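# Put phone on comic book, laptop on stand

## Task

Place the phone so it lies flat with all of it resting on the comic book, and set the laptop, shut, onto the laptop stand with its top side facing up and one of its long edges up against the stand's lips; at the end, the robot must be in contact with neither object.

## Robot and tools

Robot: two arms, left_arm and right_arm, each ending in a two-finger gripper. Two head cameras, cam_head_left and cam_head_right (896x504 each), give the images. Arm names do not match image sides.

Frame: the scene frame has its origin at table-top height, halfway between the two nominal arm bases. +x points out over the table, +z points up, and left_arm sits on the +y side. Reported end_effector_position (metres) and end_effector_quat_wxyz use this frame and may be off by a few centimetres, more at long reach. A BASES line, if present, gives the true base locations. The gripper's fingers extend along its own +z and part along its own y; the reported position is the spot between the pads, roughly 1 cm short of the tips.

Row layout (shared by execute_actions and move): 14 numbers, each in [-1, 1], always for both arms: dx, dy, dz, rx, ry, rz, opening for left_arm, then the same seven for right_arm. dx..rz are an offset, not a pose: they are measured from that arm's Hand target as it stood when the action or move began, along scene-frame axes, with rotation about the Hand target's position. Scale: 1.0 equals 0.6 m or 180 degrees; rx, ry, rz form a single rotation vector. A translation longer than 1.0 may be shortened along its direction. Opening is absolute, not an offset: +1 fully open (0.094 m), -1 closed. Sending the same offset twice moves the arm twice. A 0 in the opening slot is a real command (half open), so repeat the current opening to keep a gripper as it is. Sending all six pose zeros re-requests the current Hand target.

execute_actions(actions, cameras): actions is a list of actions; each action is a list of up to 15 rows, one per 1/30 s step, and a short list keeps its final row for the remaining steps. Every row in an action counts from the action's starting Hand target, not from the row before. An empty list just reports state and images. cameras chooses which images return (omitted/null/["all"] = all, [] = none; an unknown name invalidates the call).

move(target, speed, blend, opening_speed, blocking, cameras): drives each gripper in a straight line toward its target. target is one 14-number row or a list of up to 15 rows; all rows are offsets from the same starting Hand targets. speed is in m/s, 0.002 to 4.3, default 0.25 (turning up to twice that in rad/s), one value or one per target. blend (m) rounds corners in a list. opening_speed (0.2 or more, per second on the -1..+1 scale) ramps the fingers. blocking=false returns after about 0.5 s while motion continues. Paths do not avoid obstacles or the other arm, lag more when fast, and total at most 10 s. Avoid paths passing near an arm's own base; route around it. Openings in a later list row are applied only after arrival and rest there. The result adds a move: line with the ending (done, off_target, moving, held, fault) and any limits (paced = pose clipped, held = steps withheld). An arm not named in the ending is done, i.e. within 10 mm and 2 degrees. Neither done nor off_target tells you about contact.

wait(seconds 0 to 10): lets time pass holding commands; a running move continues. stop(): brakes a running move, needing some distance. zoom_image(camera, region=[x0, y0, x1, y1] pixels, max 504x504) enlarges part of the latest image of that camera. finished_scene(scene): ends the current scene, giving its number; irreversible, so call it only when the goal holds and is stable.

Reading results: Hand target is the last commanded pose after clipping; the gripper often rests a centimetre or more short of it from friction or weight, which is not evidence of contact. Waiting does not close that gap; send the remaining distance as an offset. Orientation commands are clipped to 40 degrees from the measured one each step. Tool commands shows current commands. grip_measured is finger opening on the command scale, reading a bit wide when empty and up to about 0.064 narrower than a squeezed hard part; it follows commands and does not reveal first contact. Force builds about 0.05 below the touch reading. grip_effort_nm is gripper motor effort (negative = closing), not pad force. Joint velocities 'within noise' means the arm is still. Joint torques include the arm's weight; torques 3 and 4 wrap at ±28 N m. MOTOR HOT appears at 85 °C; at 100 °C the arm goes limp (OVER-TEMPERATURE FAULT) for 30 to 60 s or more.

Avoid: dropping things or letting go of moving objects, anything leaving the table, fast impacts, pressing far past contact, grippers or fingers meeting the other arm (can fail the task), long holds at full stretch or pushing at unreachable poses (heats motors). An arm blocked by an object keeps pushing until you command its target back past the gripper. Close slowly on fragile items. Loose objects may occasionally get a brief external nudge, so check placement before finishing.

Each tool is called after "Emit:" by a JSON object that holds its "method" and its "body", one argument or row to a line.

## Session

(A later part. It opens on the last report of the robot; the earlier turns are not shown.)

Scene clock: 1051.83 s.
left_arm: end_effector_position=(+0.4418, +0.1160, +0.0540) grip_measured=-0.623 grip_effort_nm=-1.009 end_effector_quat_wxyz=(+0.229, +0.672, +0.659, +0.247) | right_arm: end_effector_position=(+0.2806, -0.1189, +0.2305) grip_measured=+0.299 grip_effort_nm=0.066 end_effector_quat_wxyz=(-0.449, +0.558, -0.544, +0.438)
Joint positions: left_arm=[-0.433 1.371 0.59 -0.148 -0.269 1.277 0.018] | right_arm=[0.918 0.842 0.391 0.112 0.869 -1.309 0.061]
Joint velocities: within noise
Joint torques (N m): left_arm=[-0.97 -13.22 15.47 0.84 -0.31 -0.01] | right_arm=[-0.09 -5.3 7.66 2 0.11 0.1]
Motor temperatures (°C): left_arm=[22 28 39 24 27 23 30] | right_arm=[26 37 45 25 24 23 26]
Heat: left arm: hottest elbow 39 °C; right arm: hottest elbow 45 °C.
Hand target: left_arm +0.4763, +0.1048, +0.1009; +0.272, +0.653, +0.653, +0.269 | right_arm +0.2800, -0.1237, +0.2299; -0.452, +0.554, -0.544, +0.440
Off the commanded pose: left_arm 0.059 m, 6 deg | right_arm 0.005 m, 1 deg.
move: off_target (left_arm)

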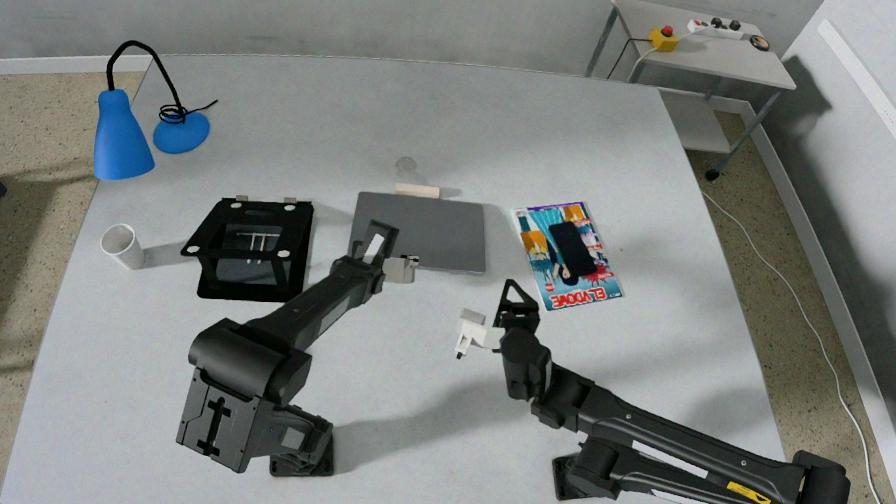

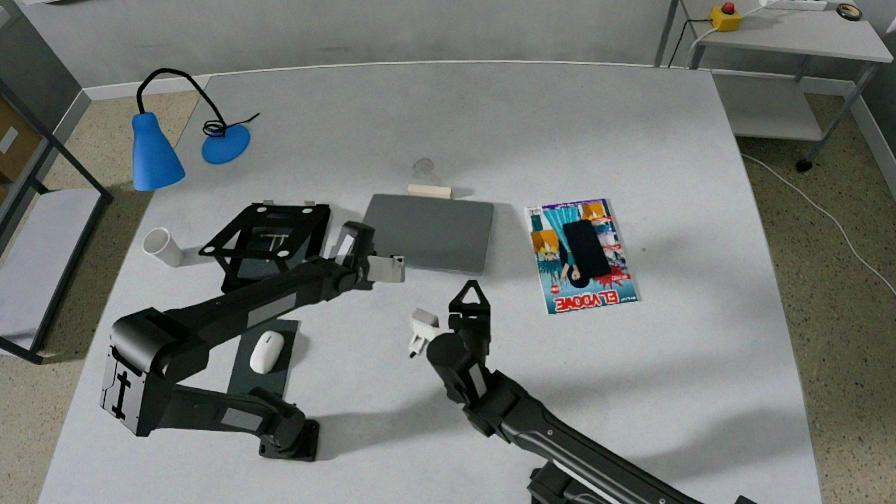

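Emit:
{"method": "move", "body": {
  "target": [-0.005,0,0.055,0,0,0,-1,0,0,0,0,0,0,0.3],
  "speed": 0.04
}}

Emit:
{"method": "zoom_image", "body": {
  "camera": "cam_head_left",
  "region": [340, 170, 520, 350]
}}

Scene clock: 1059.13 s.
left_arm: end_effector_position=(+0.4341, +0.1193, +0.0732) grip_measured=-0.646 grip_effort_nm=-0.999 end_effector_quat_wxyz=(+0.217, +0.675, +0.662, +0.241) | right_arm: end_effector_position=(+0.2806, -0.1188, +0.2305) grip_measured=+0.299 grip_effort_nm=0.061 end_effector_quat_wxyz=(-0.449, +0.558, -0.543, +0.438)
Joint positions: left_arm=[-0.433 1.306 0.612 -0.265 -0.269 1.271 0.017] | right_arm=[0.918 0.842 0.391 0.113 0.869 -1.31 0.061]
Joint velocities: within noise
Joint torques (N m): left_arm=[-1.96 -13.63 17.54 1.14 -0.4 0.04] | right_arm=[-0.09 -5.36 7.68 1.99 0.11 0.16]
Motor temperatures (°C): left_arm=[22 28 40 24 27 23 30] | right_arm=[26 37 44 25 24 23 26]
Heat: left arm: hottest elbow 40 °C; right arm: hottest elbow 44 °C.
Hand target: left_arm +0.4733, +0.1048, +0.1338; +0.272, +0.653, +0.653, +0.269 | right_arm +0.2800, -0.1236, +0.2299; -0.452, +0.554, -0.544, +0.440
Off the commanded pose: left_arm 0.074 m, 8 deg | right_arm 0.005 m, 1 deg.
move: off_target (left_arm)

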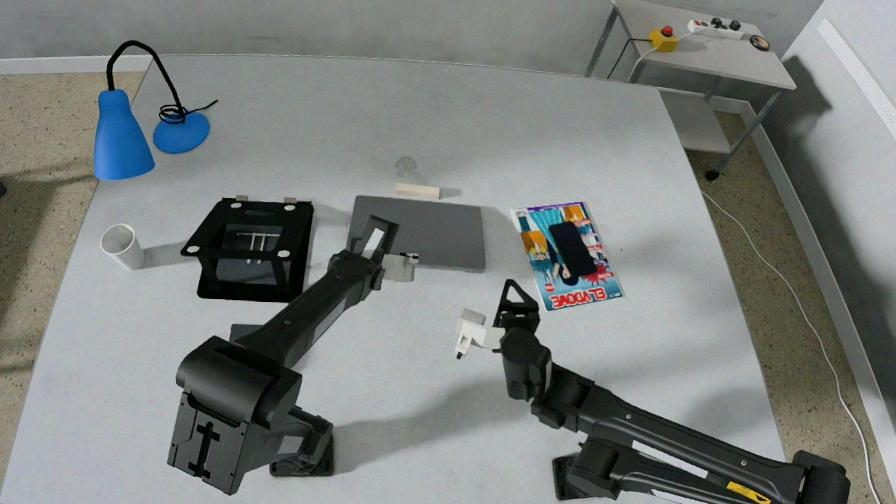

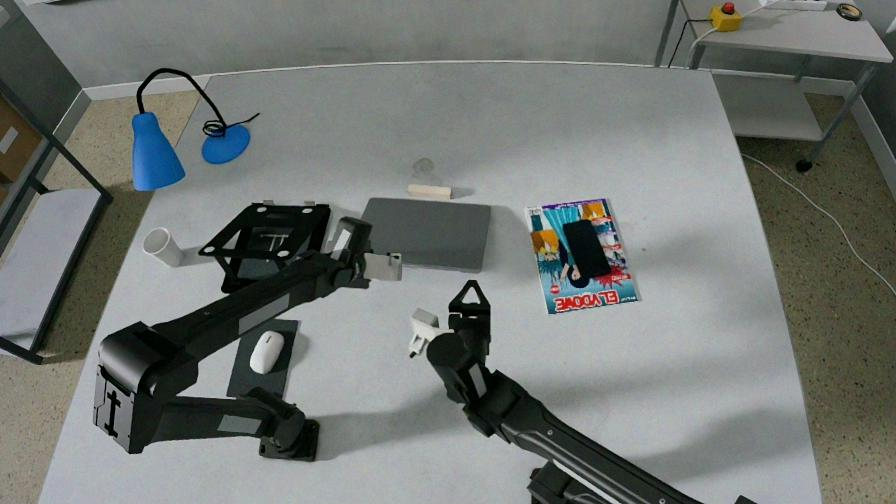

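Scaled by 2.800.

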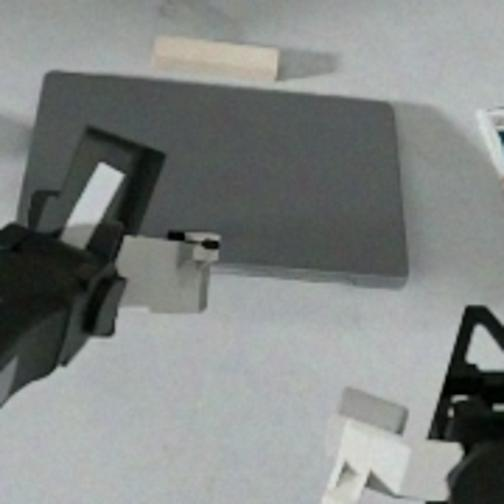

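Emit:
{"method": "zoom_image", "body": {
  "camera": "cam_head_right",
  "region": [340, 170, 520, 350]
}}

Scaled by 2.800.

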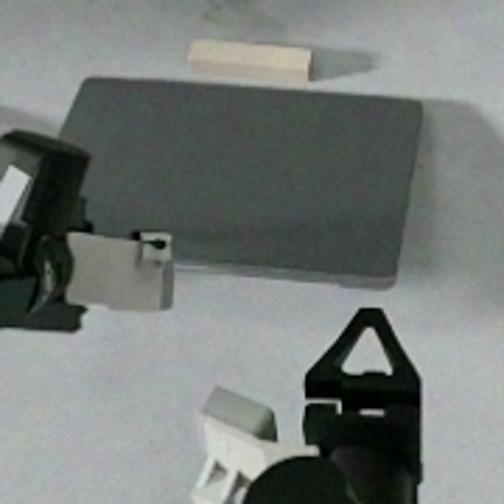

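Emit:
{"method": "move", "body": {
  "target": [
    [0,0,0,0,0,0,-1,0.08,-0.005,-0.2,0,0,0,0.3],
    [0,0,0,0,0,0,-1,0.13,-0.005,-0.3,0,0,0,0.3]
  ],
  "speed": 0.2
}}

Emit:
{"method": "zoom_image", "body": {
  "camera": "cam_head_left",
  "region": [340, 170, 520, 350]
}}

Emit:
{"method": "zoom_image", "body": {
  "camera": "cam_head_right",
  "region": [340, 170, 520, 350]
}}

Scene clock: 1071.63 s.
left_arm: end_effector_position=(+0.4339, +0.1194, +0.0763) grip_measured=-0.652 grip_effort_nm=-1.004 end_effector_quat_wxyz=(+0.219, +0.675, +0.662, +0.242) | right_arm: end_effector_position=(+0.3490, -0.1276, +0.0493) grip_measured=+0.299 grip_effort_nm=0.061 end_effector_quat_wxyz=(-0.448, +0.560, -0.544, +0.435)
Joint positions: left_arm=[-0.433 1.297 0.612 -0.269 -0.269 1.271 0.016] | right_arm=[0.695 1.775 0.304 1.191 0.651 -1.399 0.061]
Joint velocities: within noise
Joint torques (N m): left_arm=[-1.49 -13.04 17.46 1.06 -0.39 0.02] | right_arm=[-0.44 -9.64 3.58 2.19 0.04 0.15]
Motor temperatures (°C): left_arm=[22 28 43 24 27 23 30] | right_arm=[26 36 43 25 24 23 26]
Heat: left arm: hottest elbow 43 °C; right arm: hottest elbow 43 °C.
Hand target: left_arm +0.4732, +0.1048, +0.1338; +0.272, +0.654, +0.653, +0.269 | right_arm +0.3581, -0.1266, +0.0499; -0.452, +0.554, -0.544, +0.440
Off the commanded pose: left_arm 0.071 m, 7 deg | right_arm 0.009 m, 1 deg.
move: off_target (left_arm)

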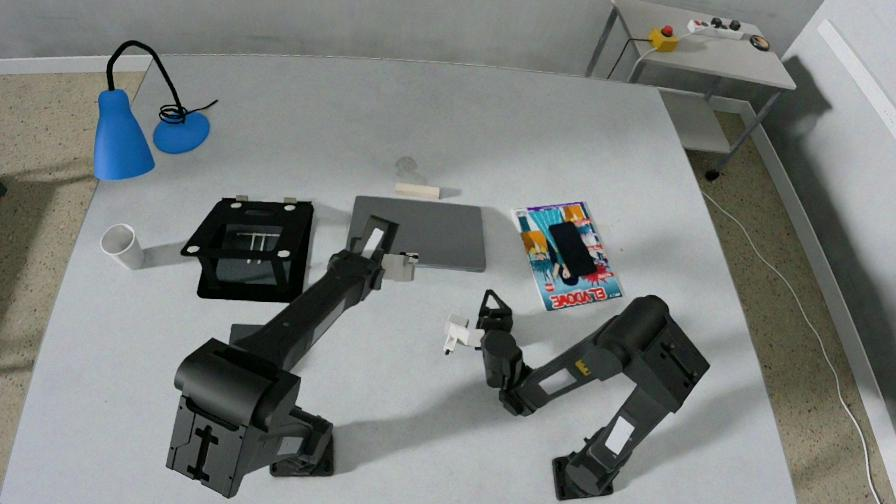

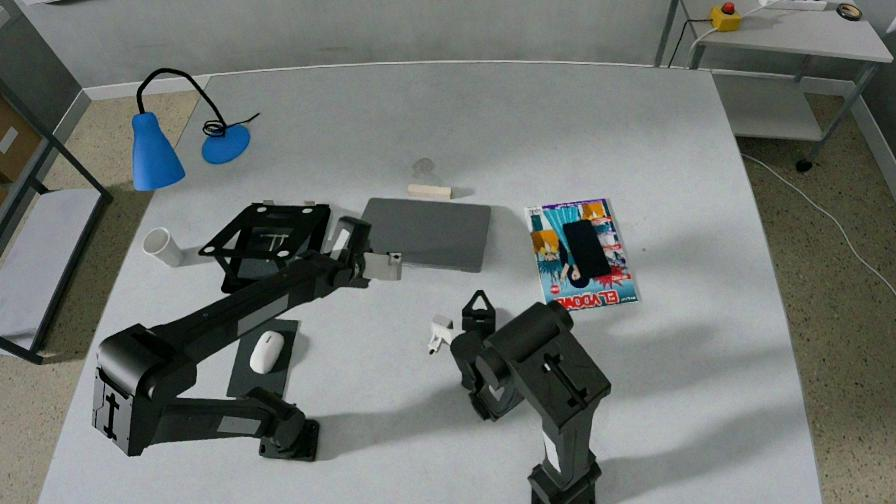

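Scaled by 2.800.

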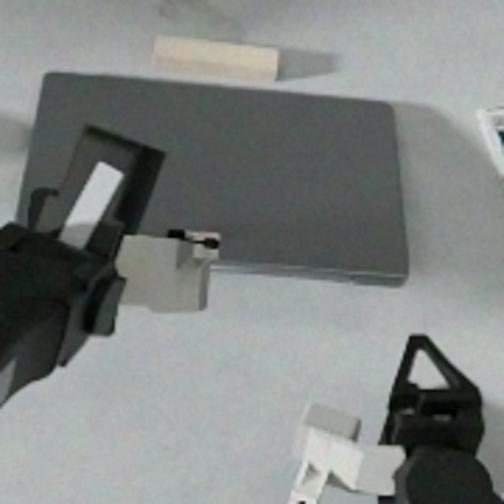

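Scaled by 2.800.

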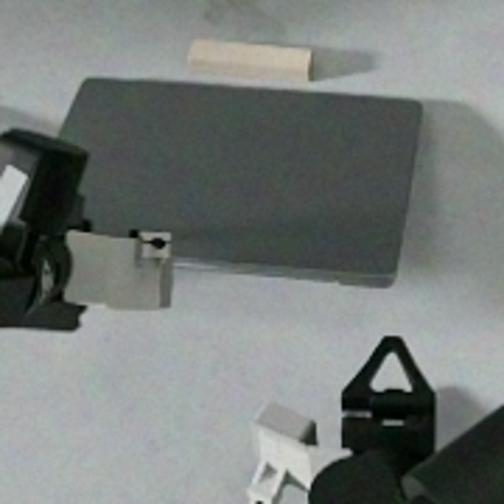

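Emit:
{"method": "move", "body": {
  "target": [
    [0,0,0,0,0,0,-1,0,0.053,-0.007,0,0,0,0.3],
    [0,0,0,0,0,0,-1,0.17,0.053,-0.005,0,0,0,0.3]
  ],
  "speed": 0.12
}}

Emit:
{"method": "zoom_image", "body": {
  "camera": "cam_head_left",
  "region": [340, 170, 520, 350]
}}

Emit:
{"method": "zoom_image", "body": {
  "camera": "cam_head_right",
  "region": [340, 170, 520, 350]
}}

Scene clock: 1076.67 s.
left_arm: end_effector_position=(+0.4338, +0.1195, +0.0762) grip_measured=-0.652 grip_effort_nm=-1.009 end_effector_quat_wxyz=(+0.219, +0.675, +0.662, +0.242) | right_arm: end_effector_position=(+0.4485, -0.0962, +0.0515) grip_measured=+0.299 grip_effort_nm=0.066 end_effector_quat_wxyz=(-0.457, +0.553, -0.543, +0.437)
Joint positions: left_arm=[-0.433 1.297 0.612 -0.27 -0.269 1.271 0.016] | right_arm=[0.588 1.871 0.57 1.063 0.549 -1.431 0.061]
Joint velocities: within noise
Joint torques (N m): left_arm=[-0.97 -13.39 17.55 1.21 -0.4 0.06] | right_arm=[-0.21 -13.27 5.76 1.16 0.03 0.12]
Motor temperatures (°C): left_arm=[22 28 43 24 27 23 30] | right_arm=[26 36 41 25 24 23 25]
Heat: left arm: hottest elbow 43 °C; right arm: hottest elbow 41 °C.
Hand target: left_arm +0.4732, +0.1048, +0.1338; +0.272, +0.654, +0.653, +0.269 | right_arm +0.4600, -0.0949, +0.0468; -0.452, +0.554, -0.544, +0.440
Off the commanded pose: left_arm 0.071 m, 7 deg | right_arm 0.013 m, 1 deg.
move: off_target (left_arm, right_arm)

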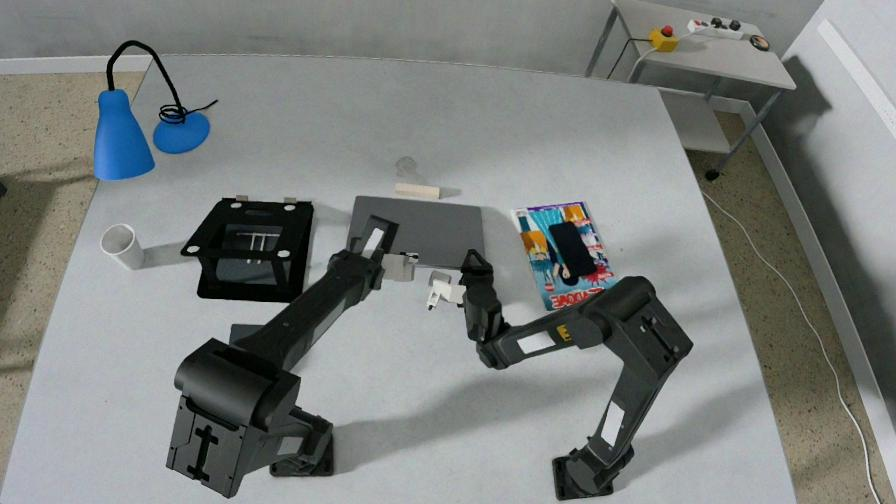

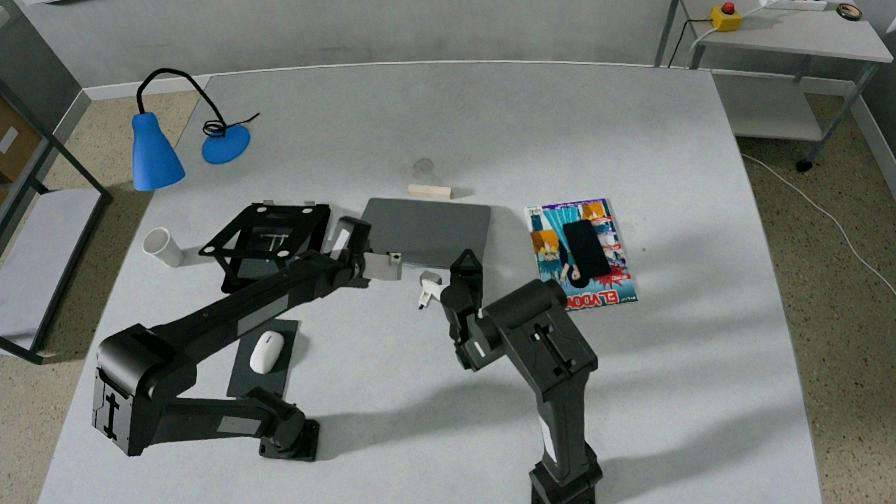

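Scaled by 2.800.

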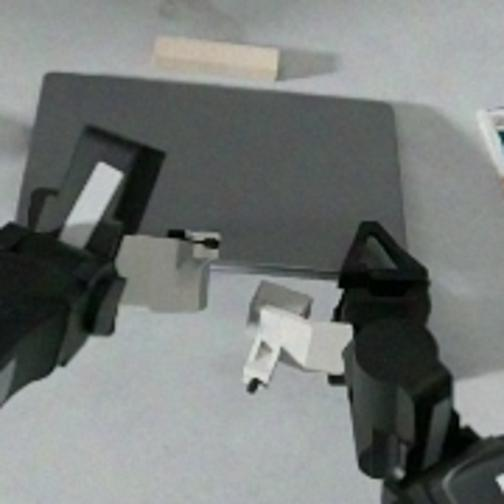

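Scaled by 2.800.

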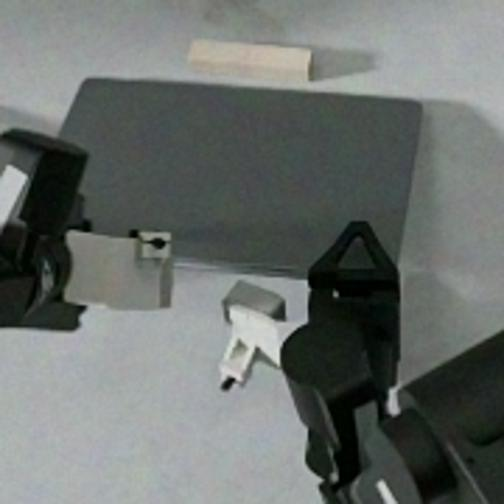

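Emit:
{"method": "move", "body": {
  "target": [0,0,0,0,0,0,-1,0,0,0,0,0,0,-1],
  "speed": 0.12,
  "opening_speed": 0.35
}}

Emit:
{"method": "zoom_image", "body": {
  "camera": "cam_head_left",
  "region": [340, 170, 520, 350]
}}

Scene clock: 1082.63 s.
left_arm: end_effector_position=(+0.4328, +0.1195, +0.0755) grip_measured=-0.653 grip_effort_nm=-1.009 end_effector_quat_wxyz=(+0.217, +0.676, +0.662, +0.240) | right_arm: end_effector_position=(+0.4514, -0.0947, +0.0542) grip_measured=-0.651 grip_effort_nm=-1.043 end_effector_quat_wxyz=(-0.462, +0.547, -0.546, +0.435)
Joint positions: left_arm=[-0.433 1.297 0.612 -0.275 -0.267 1.271 0.016] | right_arm=[0.588 1.871 0.578 1.063 0.551 -1.419 0.016]
Joint velocities: within noise
Joint torques (N m): left_arm=[-1.55 -12.63 17.48 1.43 -0.56 0.02] | right_arm=[-0.32 -12.98 5.27 1.16 -0.05 0.04]
Motor temperatures (°C): left_arm=[22 28 44 24 27 23 30] | right_arm=[26 36 41 25 24 23 26]
Heat: left arm: hottest elbow 44 °C; right arm: hottest elbow 41 °C.
Hand target: left_arm +0.4732, +0.1048, +0.1338; +0.272, +0.654, +0.653, +0.269 | right_arm +0.4601, -0.0948, +0.0470; -0.452, +0.554, -0.544, +0.440
Off the commanded pose: left_arm 0.072 m, 8 deg | right_arm 0.011 m, 2 deg.
move: off_target (left_arm, right_arm)

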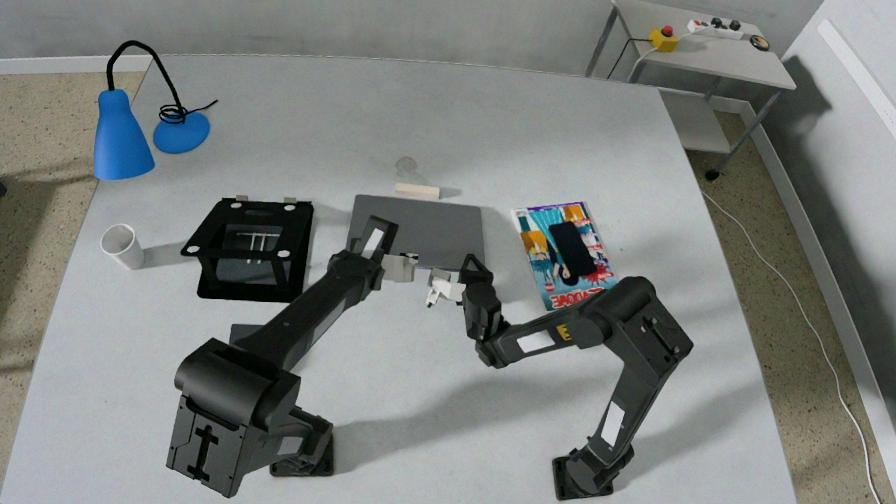

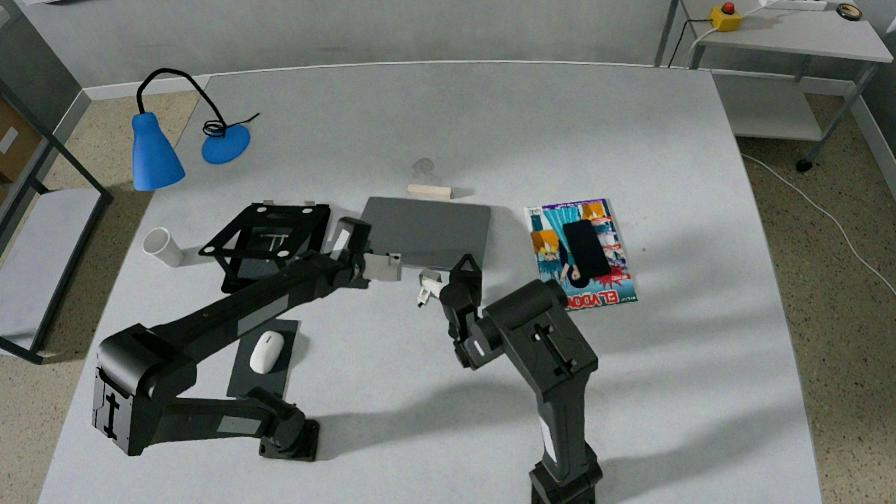

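Scaled by 2.800.

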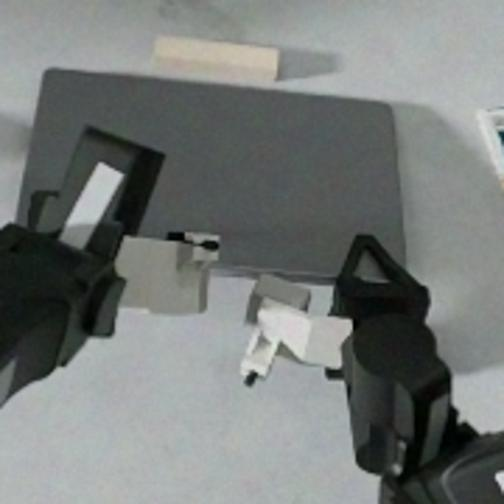

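Emit:
{"method": "move", "body": {
  "target": [0,0,0,0,0,0,-1,0,0,0,0,0,0,0.3],
  "speed": 0.12,
  "opening_speed": 0.6,
  "cameras": []
}}

Emit:
{"method": "move", "body": {
  "target": [
    [0,0,0,0,0,0,-1,-0.2,0,0.01,0,0,0,0.3],
    [0,0,0,0,0,0,-1,-0.22,-0.02,0.2,0.483,0,-0.129,0.3],
    [0,0,0,0,0,0,-1,-0.22,-0.05,0.2,0.966,0,-0.259,0.3]
  ],
  "speed": 0.25
}}

Scene clock: 1100.17 s.
left_arm: end_effector_position=(+0.4325, +0.1198, +0.0752) grip_measured=-0.653 grip_effort_nm=-1.013 end_effector_quat_wxyz=(+0.216, +0.676, +0.662, +0.240) | right_arm: end_effector_position=(+0.4514, -0.0946, +0.0540) grip_measured=+0.298 grip_effort_nm=0.066 end_effector_quat_wxyz=(-0.459, +0.551, -0.543, +0.438)
Joint positions: left_arm=[-0.433 1.297 0.612 -0.276 -0.268 1.271 0.016] | right_arm=[0.588 1.872 0.578 1.063 0.549 -1.432 0.061]
Joint velocities: within noise
Joint torques (N m): left_arm=[-1.67 -12.98 17.69 1.37 -0.46 0.02] | right_arm=[-0.32 -13.04 5.24 1.16 0.02 0.15]
Motor temperatures (°C): left_arm=[22 28 46 24 27 23 30] | right_arm=[26 37 38 25 24 23 26]
Heat: left arm: hottest elbow 46 °C; right arm: hottest elbow 38 °C.
Hand target: left_arm +0.4732, +0.1048, +0.1338; +0.272, +0.654, +0.653, +0.269 | right_arm +0.4601, -0.0948, +0.0470; -0.452, +0.554, -0.544, +0.440
Off the commanded pose: left_arm 0.073 m, 8 deg | right_arm 0.011 m, 1 deg.
move: off_target (left_arm, right_arm)
No camera images: "cameras" was empty.

Scene clock: 1108.10 s.
left_arm: end_effector_position=(+0.4321, +0.1204, +0.0754) grip_measured=-0.655 grip_effort_nm=-1.009 end_effector_quat_wxyz=(+0.215, +0.675, +0.663, +0.241) | right_arm: end_effector_position=(+0.3138, -0.1324, +0.1417) grip_measured=+0.299 grip_effort_nm=0.037 end_effector_quat_wxyz=(+0.420, +0.571, +0.589, +0.388)
Joint positions: left_arm=[-0.433 1.295 0.612 -0.28 -0.27 1.271 0.016] | right_arm=[0.781 1.111 0.349 0.271 0.748 1.864 0.061]
Joint velocities: within noise
Joint torques (N m): left_arm=[-1.38 -13.16 17.48 1.44 -0.35 0.06] | right_arm=[-0.32 -7.71 10.59 0.88 0.23 0.2]
Motor temperatures (°C): left_arm=[22 28 47 24 27 23 30] | right_arm=[26 36 38 25 24 23 26]
Heat: left arm: hottest elbow 47 °C; right arm: hottest elbow 38 °C.
Hand target: left_arm +0.4732, +0.1048, +0.1338; +0.272, +0.654, +0.653, +0.269 | right_arm +0.3281, -0.1249, +0.1670; +0.421, +0.577, +0.568, +0.408
Off the commanded pose: left_arm 0.073 m, 8 deg | right_arm 0.030 m, 3 deg.
move: off_target (left_arm, right_arm)

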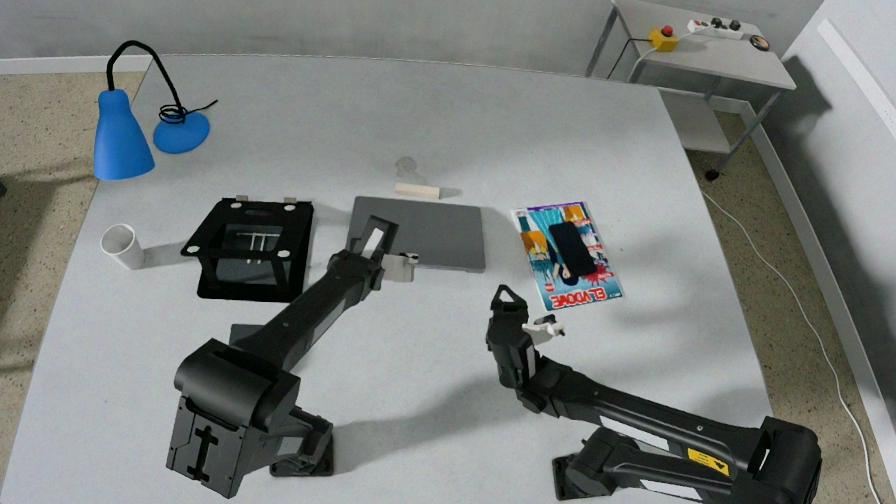

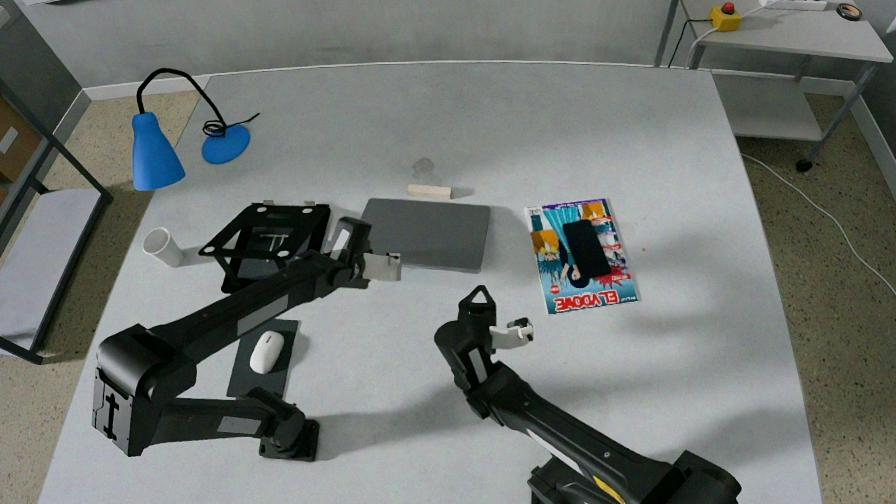

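Emit:
{"method": "move", "body": {
  "target": [
    [0,0,0,0,0,0,-1,-0.01,0,-0.195,0,0,0,0.3],
    [0,0,0,0,0,0,-1,0.06,0.0,-0.2,0,0,0,0.3]
  ],
  "speed": 0.2
}}

Emit:
{"method": "zoom_image", "body": {
  "camera": "cam_head_left",
  "region": [340, 170, 520, 350]
}}

Scene clock: 1112.03 s.
left_arm: end_effector_position=(+0.4322, +0.1204, +0.0760) grip_measured=-0.656 grip_effort_nm=-1.004 end_effector_quat_wxyz=(+0.216, +0.675, +0.663, +0.241) | right_arm: end_effector_position=(+0.3526, -0.1297, +0.0440) grip_measured=+0.299 grip_effort_nm=0.037 end_effector_quat_wxyz=(+0.417, +0.578, +0.575, +0.401)
Joint positions: left_arm=[-0.433 1.294 0.612 -0.28 -0.27 1.271 0.016] | right_arm=[0.692 1.659 0.341 0.882 0.672 1.835 0.061]
Joint velocities: within noise
Joint torques (N m): left_arm=[-1.85 -13.27 17.69 1.36 -0.37 0.03] | right_arm=[-0.15 -9.17 5.15 2.07 0.14 0.01]
Motor temperatures (°C): left_arm=[22 28 47 24 27 23 30] | right_arm=[26 36 38 25 24 23 26]
Heat: left arm: hottest elbow 47 °C; right arm: hottest elbow 38 °C.
Hand target: left_arm +0.4732, +0.1048, +0.1338; +0.272, +0.654, +0.653, +0.269 | right_arm +0.3641, -0.1248, +0.0470; +0.421, +0.577, +0.568, +0.408
Off the commanded pose: left_arm 0.073 m, 8 deg | right_arm 0.013 m, 1 deg.
move: off_target (left_arm, right_arm)

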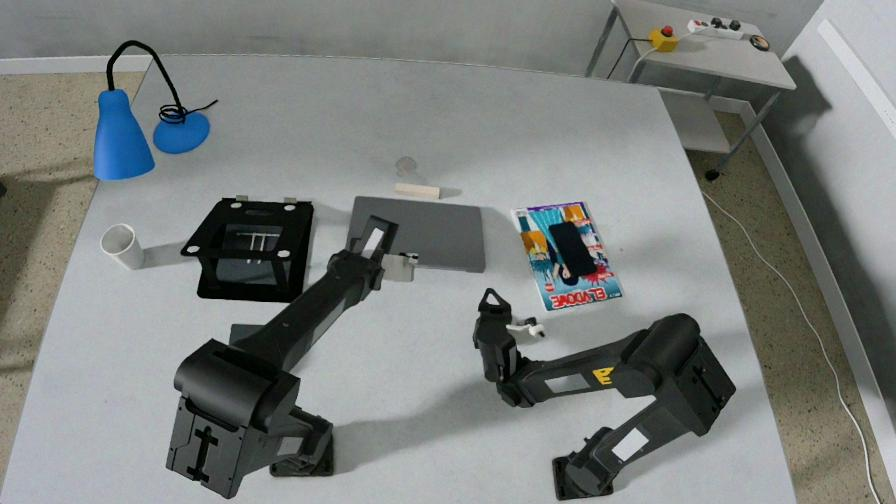

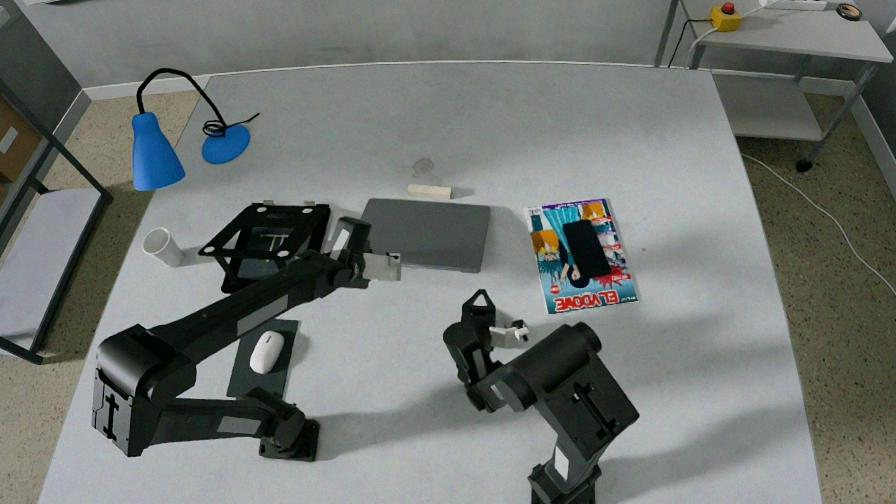

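Scaled by 2.800.

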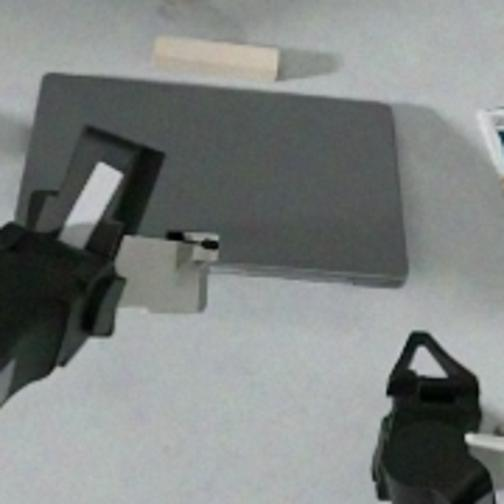

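Emit:
{"method": "move", "body": {
  "target": [
    [0,0,0,0,0,0,-1,0.0,0.04,0.012,0,0,0,0.3],
    [0,0,0,0,0,0,-1,0.155,0.036,0.015,0,0,0,0.3]
  ],
  "speed": 0.12
}}

Emit:
{"method": "zoom_image", "body": {
  "camera": "cam_head_left",
  "region": [340, 170, 520, 350]
}}

Scene clock: 1116.77 s.
left_arm: end_effector_position=(+0.4322, +0.1204, +0.0760) grip_measured=-0.656 grip_effort_nm=-1.004 end_effector_quat_wxyz=(+0.216, +0.675, +0.663, +0.241) | right_arm: end_effector_position=(+0.4434, -0.1058, +0.0572) grip_measured=+0.299 grip_effort_nm=0.042 end_effector_quat_wxyz=(+0.418, +0.577, +0.569, +0.411)
Joint positions: left_arm=[-0.433 1.294 0.612 -0.28 -0.27 1.271 0.016] | right_arm=[0.584 1.748 0.573 0.793 0.569 1.782 0.061]
Joint velocities: within noise
Joint torques (N m): left_arm=[-1.61 -13.33 17.62 1.44 -0.35 0] | right_arm=[-0.32 -12.34 6.99 1.05 0.09 0.06]
Motor temperatures (°C): left_arm=[22 28 47 24 27 23 30] | right_arm=[26 36 38 25 24 23 26]
Heat: left arm: hottest elbow 47 °C; right arm: hottest elbow 38 °C.
Hand target: left_arm +0.4732, +0.1048, +0.1338; +0.272, +0.654, +0.653, +0.269 | right_arm +0.4571, -0.1032, +0.0561; +0.421, +0.577, +0.568, +0.408
Off the commanded pose: left_arm 0.073 m, 8 deg | right_arm 0.014 m, 0 deg.
move: off_target (left_arm, right_arm)

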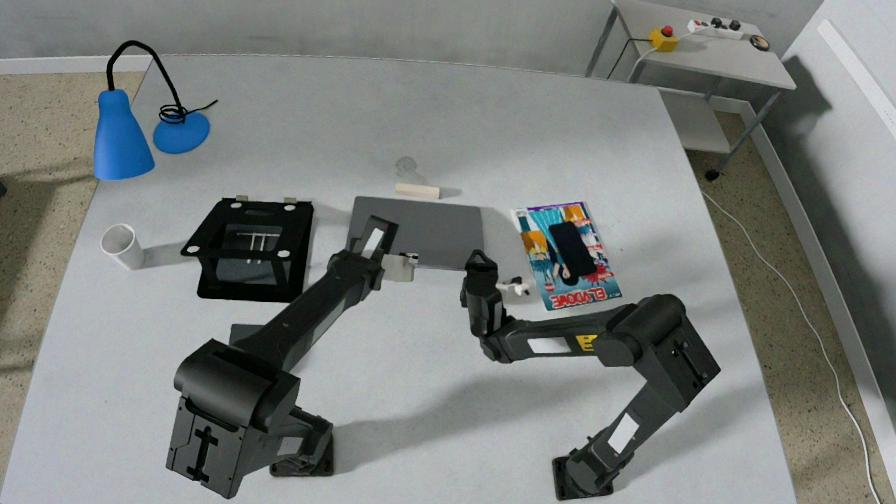

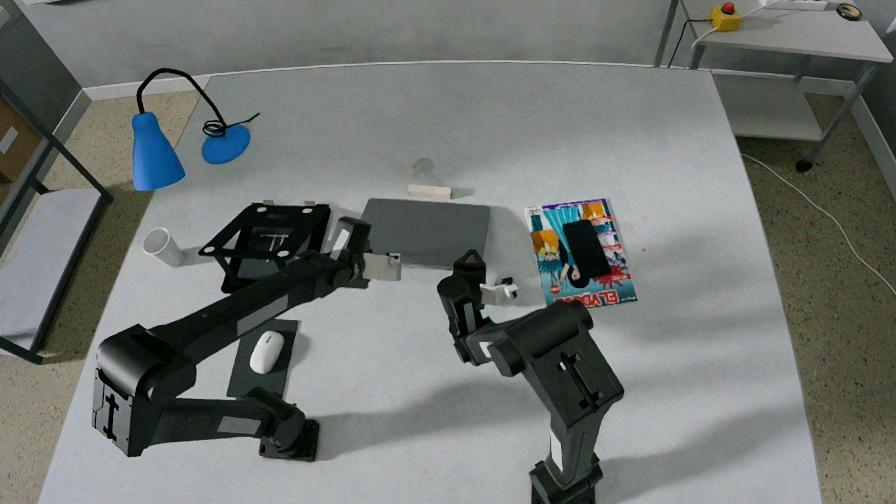

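Scaled by 2.800.

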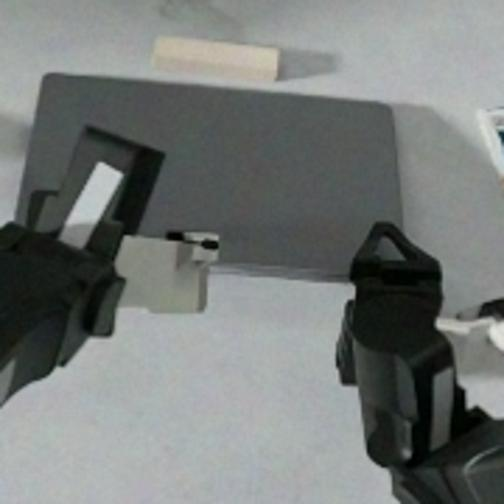

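Emit:
{"method": "move", "body": {
  "target": [0,0,0,0,0,0,-1,0,0,0,0,0,0,-1],
  "speed": 0.12,
  "opening_speed": 0.4,
  "cameras": []
}}

Emit:
{"method": "move", "body": {
  "target": [-0.01,0.01,-0.06,0,0,0,-1,0,0,0.03,0,0,0,-1],
  "speed": 0.06
}}

Emit:
{"method": "zoom_image", "body": {
  "camera": "cam_head_left",
  "region": [340, 170, 520, 350]
}}

Scene clock: 1123.40 s.
left_arm: end_effector_position=(+0.4322, +0.1202, +0.0759) grip_measured=-0.656 grip_effort_nm=-1.009 end_effector_quat_wxyz=(+0.216, +0.675, +0.663, +0.241) | right_arm: end_effector_position=(+0.4452, -0.1053, +0.0590) grip_measured=-0.642 grip_effort_nm=-1.038 end_effector_quat_wxyz=(+0.421, +0.574, +0.570, +0.410)
Joint positions: left_arm=[-0.433 1.294 0.612 -0.28 -0.27 1.271 0.016] | right_arm=[0.583 1.748 0.578 0.793 0.572 1.771 0.017]
Joint velocities: within noise
Joint torques (N m): left_arm=[-1.67 -12.69 17.43 1.61 -0.44 0.07] | right_arm=[-0.38 -12.22 6.68 1.06 -0.01 0.11]
Motor temperatures (°C): left_arm=[22 28 48 24 27 23 30] | right_arm=[26 36 38 25 24 23 26]
Heat: left arm: hottest elbow 48 °C; right arm: hottest elbow 38 °C.
Hand target: left_arm +0.4732, +0.1048, +0.1338; +0.272, +0.654, +0.653, +0.269 | right_arm +0.4570, -0.1032, +0.0560; +0.421, +0.577, +0.568, +0.408
Off the commanded pose: left_arm 0.073 m, 8 deg | right_arm 0.012 m, 0 deg.
move: off_target (left_arm, right_arm)
No camera images: "cameras" was empty.

Scene clock: 1124.60 s.
left_arm: end_effector_position=(+0.4442, +0.1165, +0.0783) grip_measured=-0.666 grip_effort_nm=-0.999 end_effector_quat_wxyz=(+0.236, +0.670, +0.657, +0.254) | right_arm: end_effector_position=(+0.4496, -0.1055, +0.0622) grip_measured=-0.643 grip_effort_nm=-1.043 end_effector_quat_wxyz=(+0.419, +0.579, +0.572, +0.403)
Joint positions: left_arm=[-0.432 1.314 0.612 -0.208 -0.274 1.281 0.016] | right_arm=[0.578 1.732 0.594 0.742 0.572 1.779 0.017]
Joint velocities: within noise
Joint torques (N m): left_arm=[-0.79 -9.93 11.43 3.62 0.01 0.01] | right_arm=[-0.32 -15.91 5.98 0.75 0 0.04]
Motor temperatures (°C): left_arm=[22 28 48 24 27 23 30] | right_arm=[26 36 37 25 24 23 26]
Heat: left arm: hottest elbow 48 °C; right arm: hottest elbow 37 °C.
Hand target: left_arm +0.4672, +0.1109, +0.0978; +0.272, +0.654, +0.653, +0.269 | right_arm +0.4571, -0.1032, +0.0738; +0.421, +0.577, +0.569, +0.408
Off the commanded pose: left_arm 0.031 m, 5 deg | right_arm 0.014 m, 1 deg.
move: off_target (left_arm, right_arm)

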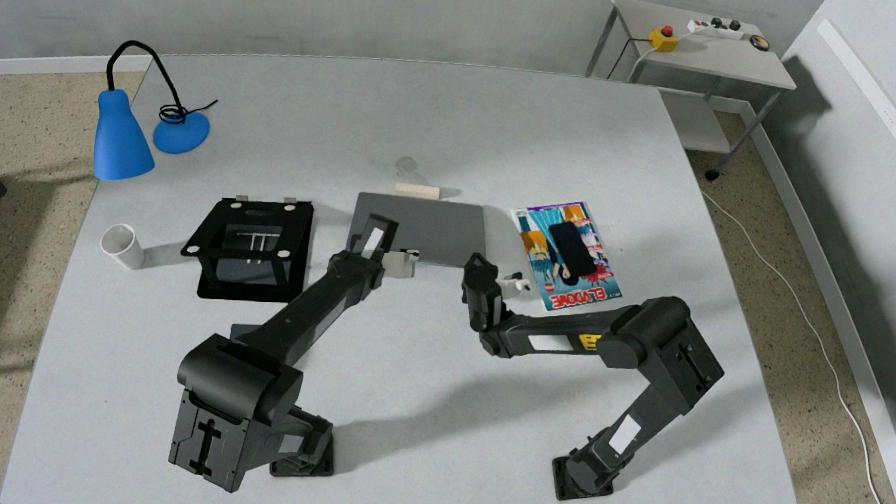

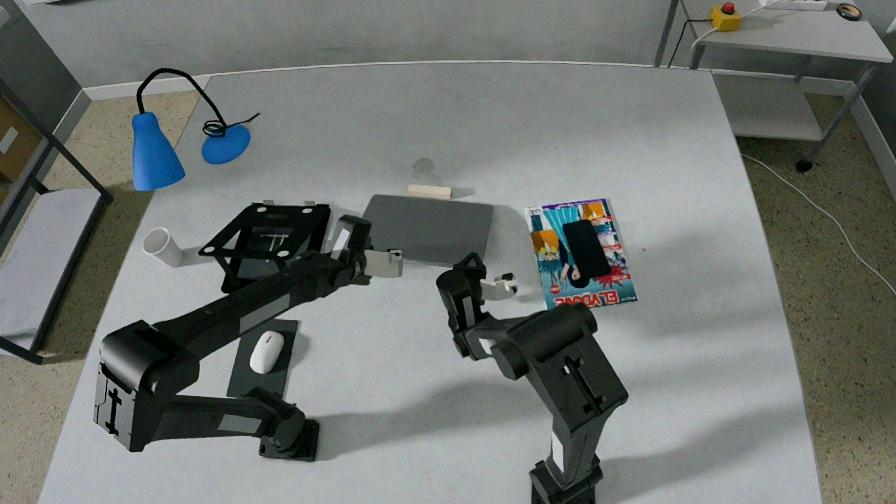

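Scaled by 2.800.

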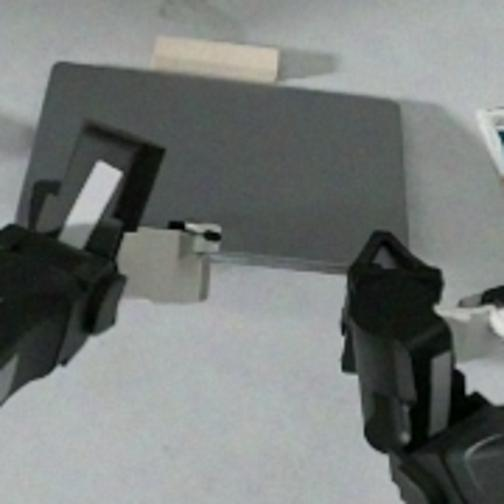

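Emit:
{"method": "move", "body": {
  "target": [0.0,0,0.0,0,0,0,0.06,0,0,0.0,0,0,0,-1],
  "speed": 0.06,
  "opening_speed": 0.5
}}

Emit:
{"method": "zoom_image", "body": {
  "camera": "cam_head_left",
  "region": [340, 170, 520, 350]
}}

Scene clock: 1129.87 s.
left_arm: end_effector_position=(+0.4519, +0.1139, +0.0843) grip_measured=+0.057 grip_effort_nm=0.129 end_effector_quat_wxyz=(+0.254, +0.662, +0.655, +0.261) | right_arm: end_effector_position=(+0.4494, -0.1057, +0.0617) grip_measured=-0.643 grip_effort_nm=-1.038 end_effector_quat_wxyz=(+0.418, +0.580, +0.572, +0.402)
Joint positions: left_arm=[-0.43 1.315 0.612 -0.164 -0.273 1.281 0.05] | right_arm=[0.578 1.732 0.594 0.739 0.573 1.783 0.017]
Joint velocities: within noise
Joint torques (N m): left_arm=[-0.97 -9.52 11.71 2.15 -0.04 -0.01] | right_arm=[0.03 -15.85 5.97 0.79 0.01 0]
Motor temperatures (°C): left_arm=[22 28 46 24 27 23 30] | right_arm=[26 36 37 25 24 23 26]
Heat: left arm: hottest elbow 46 °C; right arm: hottest elbow 37 °C.
Hand target: left_arm +0.4672, +0.1108, +0.0978; +0.272, +0.654, +0.653, +0.269 | right_arm +0.4570, -0.1032, +0.0739; +0.421, +0.577, +0.568, +0.408
Off the commanded pose: left_arm 0.021 m, 2 deg | right_arm 0.015 m, 1 deg.
move: off_target (left_arm, right_arm)

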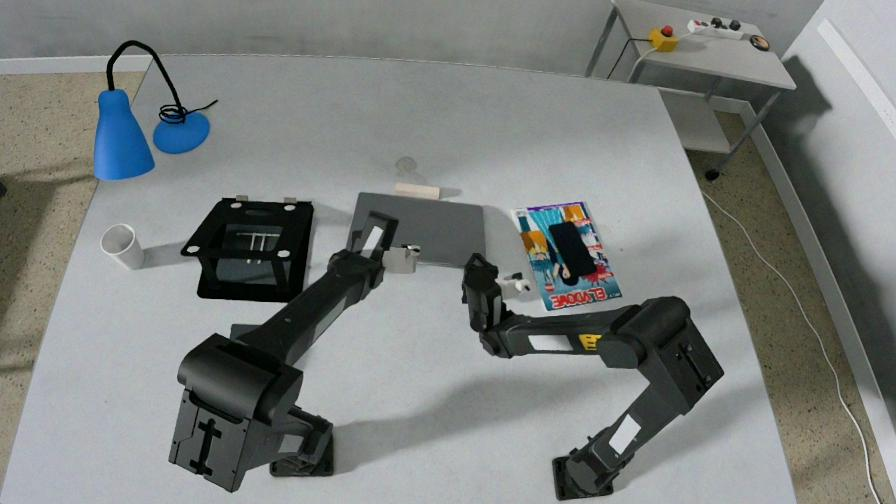

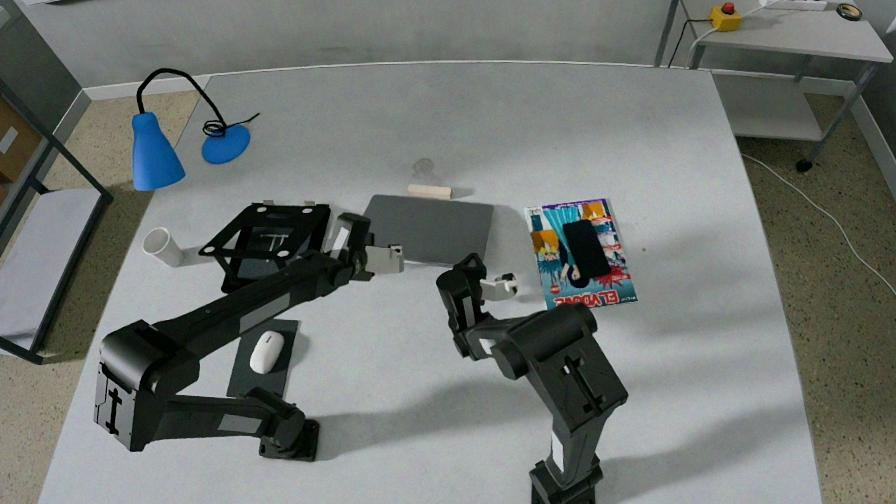

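Scaled by 2.800.

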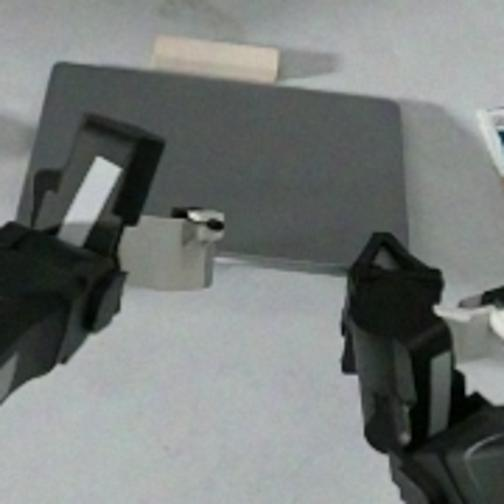

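Emit:
{"method": "move", "body": {
  "target": [
    [-0.2,0,0.03,0,0,0,0.06,0,0,0.0,0,0,0,-1],
    [-0.22,0,0.12,0,-0.139,0,0.3,0,0,0.0,0,0,0,-1]
  ],
  "speed": 0.2
}}

Emit:
{"method": "zoom_image", "body": {
  "camera": "cam_head_left",
  "region": [340, 170, 520, 350]
}}

Scene clock: 1138.23 s.
left_arm: end_effector_position=(+0.3380, +0.1142, +0.1684) grip_measured=+0.297 grip_effort_nm=0.134 end_effector_quat_wxyz=(+0.398, +0.580, +0.585, +0.404) | right_arm: end_effector_position=(+0.4494, -0.1057, +0.0617) grip_measured=-0.643 grip_effort_nm=-1.038 end_effector_quat_wxyz=(+0.418, +0.580, +0.572, +0.402)
Joint positions: left_arm=[-0.753 0.749 0.275 -0.003 -0.678 1.26 0.061] | right_arm=[0.578 1.732 0.594 0.739 0.573 1.783 0.017]
Joint velocities: within noise
Joint torques (N m): left_arm=[-2.43 -3.72 10.04 2.63 -0.32 -0.02] | right_arm=[0.09 -15.79 5.98 0.79 0 -0.01]
Motor temperatures (°C): left_arm=[22 28 45 24 27 23 29] | right_arm=[26 36 37 25 24 23 27]
Heat: left arm: hottest elbow 45 °C; right arm: hottest elbow 37 °C.
Hand target: left_arm +0.3353, +0.1108, +0.1698; +0.407, +0.580, +0.578, +0.404 | right_arm +0.4570, -0.1032, +0.0740; +0.421, +0.577, +0.568, +0.408
Off the commanded pose: left_arm 0.005 m, 1 deg | right_arm 0.015 m, 1 deg.
move: off_target (right_arm)

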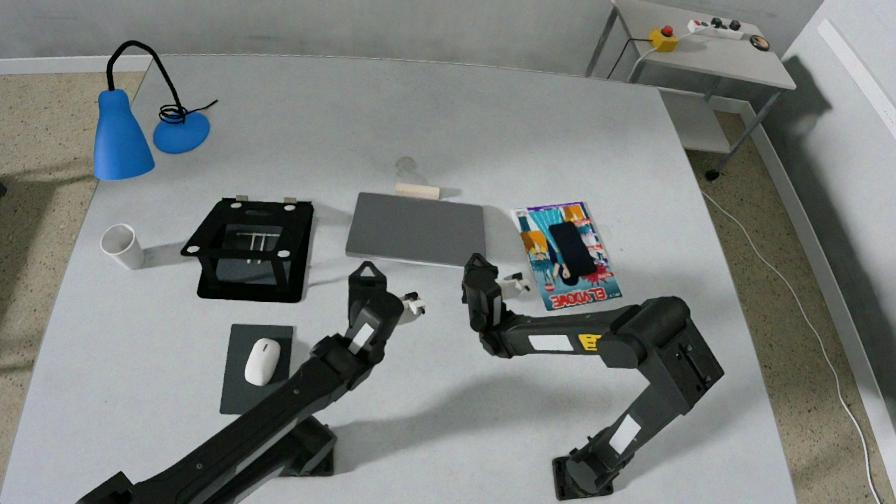

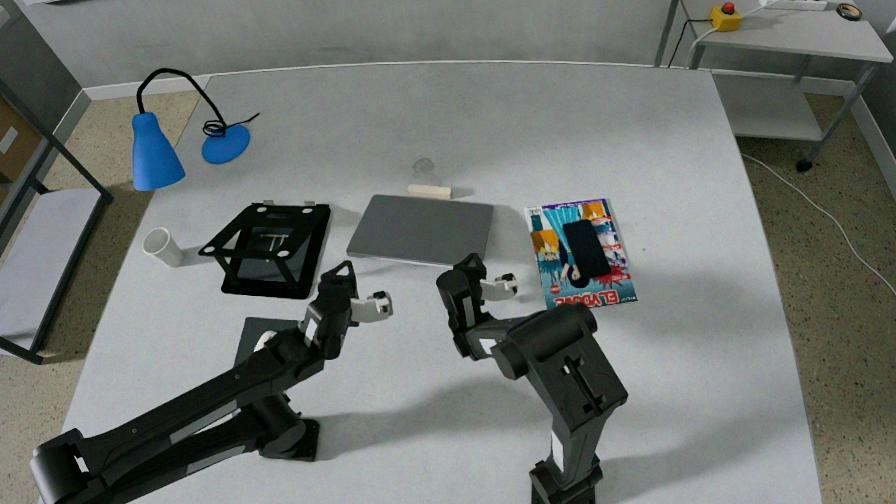

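Scaled by 2.800.

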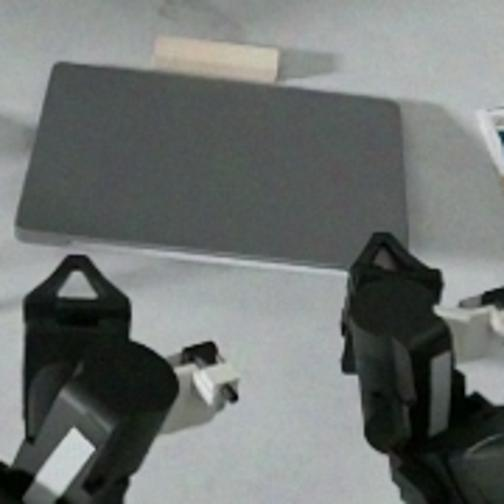

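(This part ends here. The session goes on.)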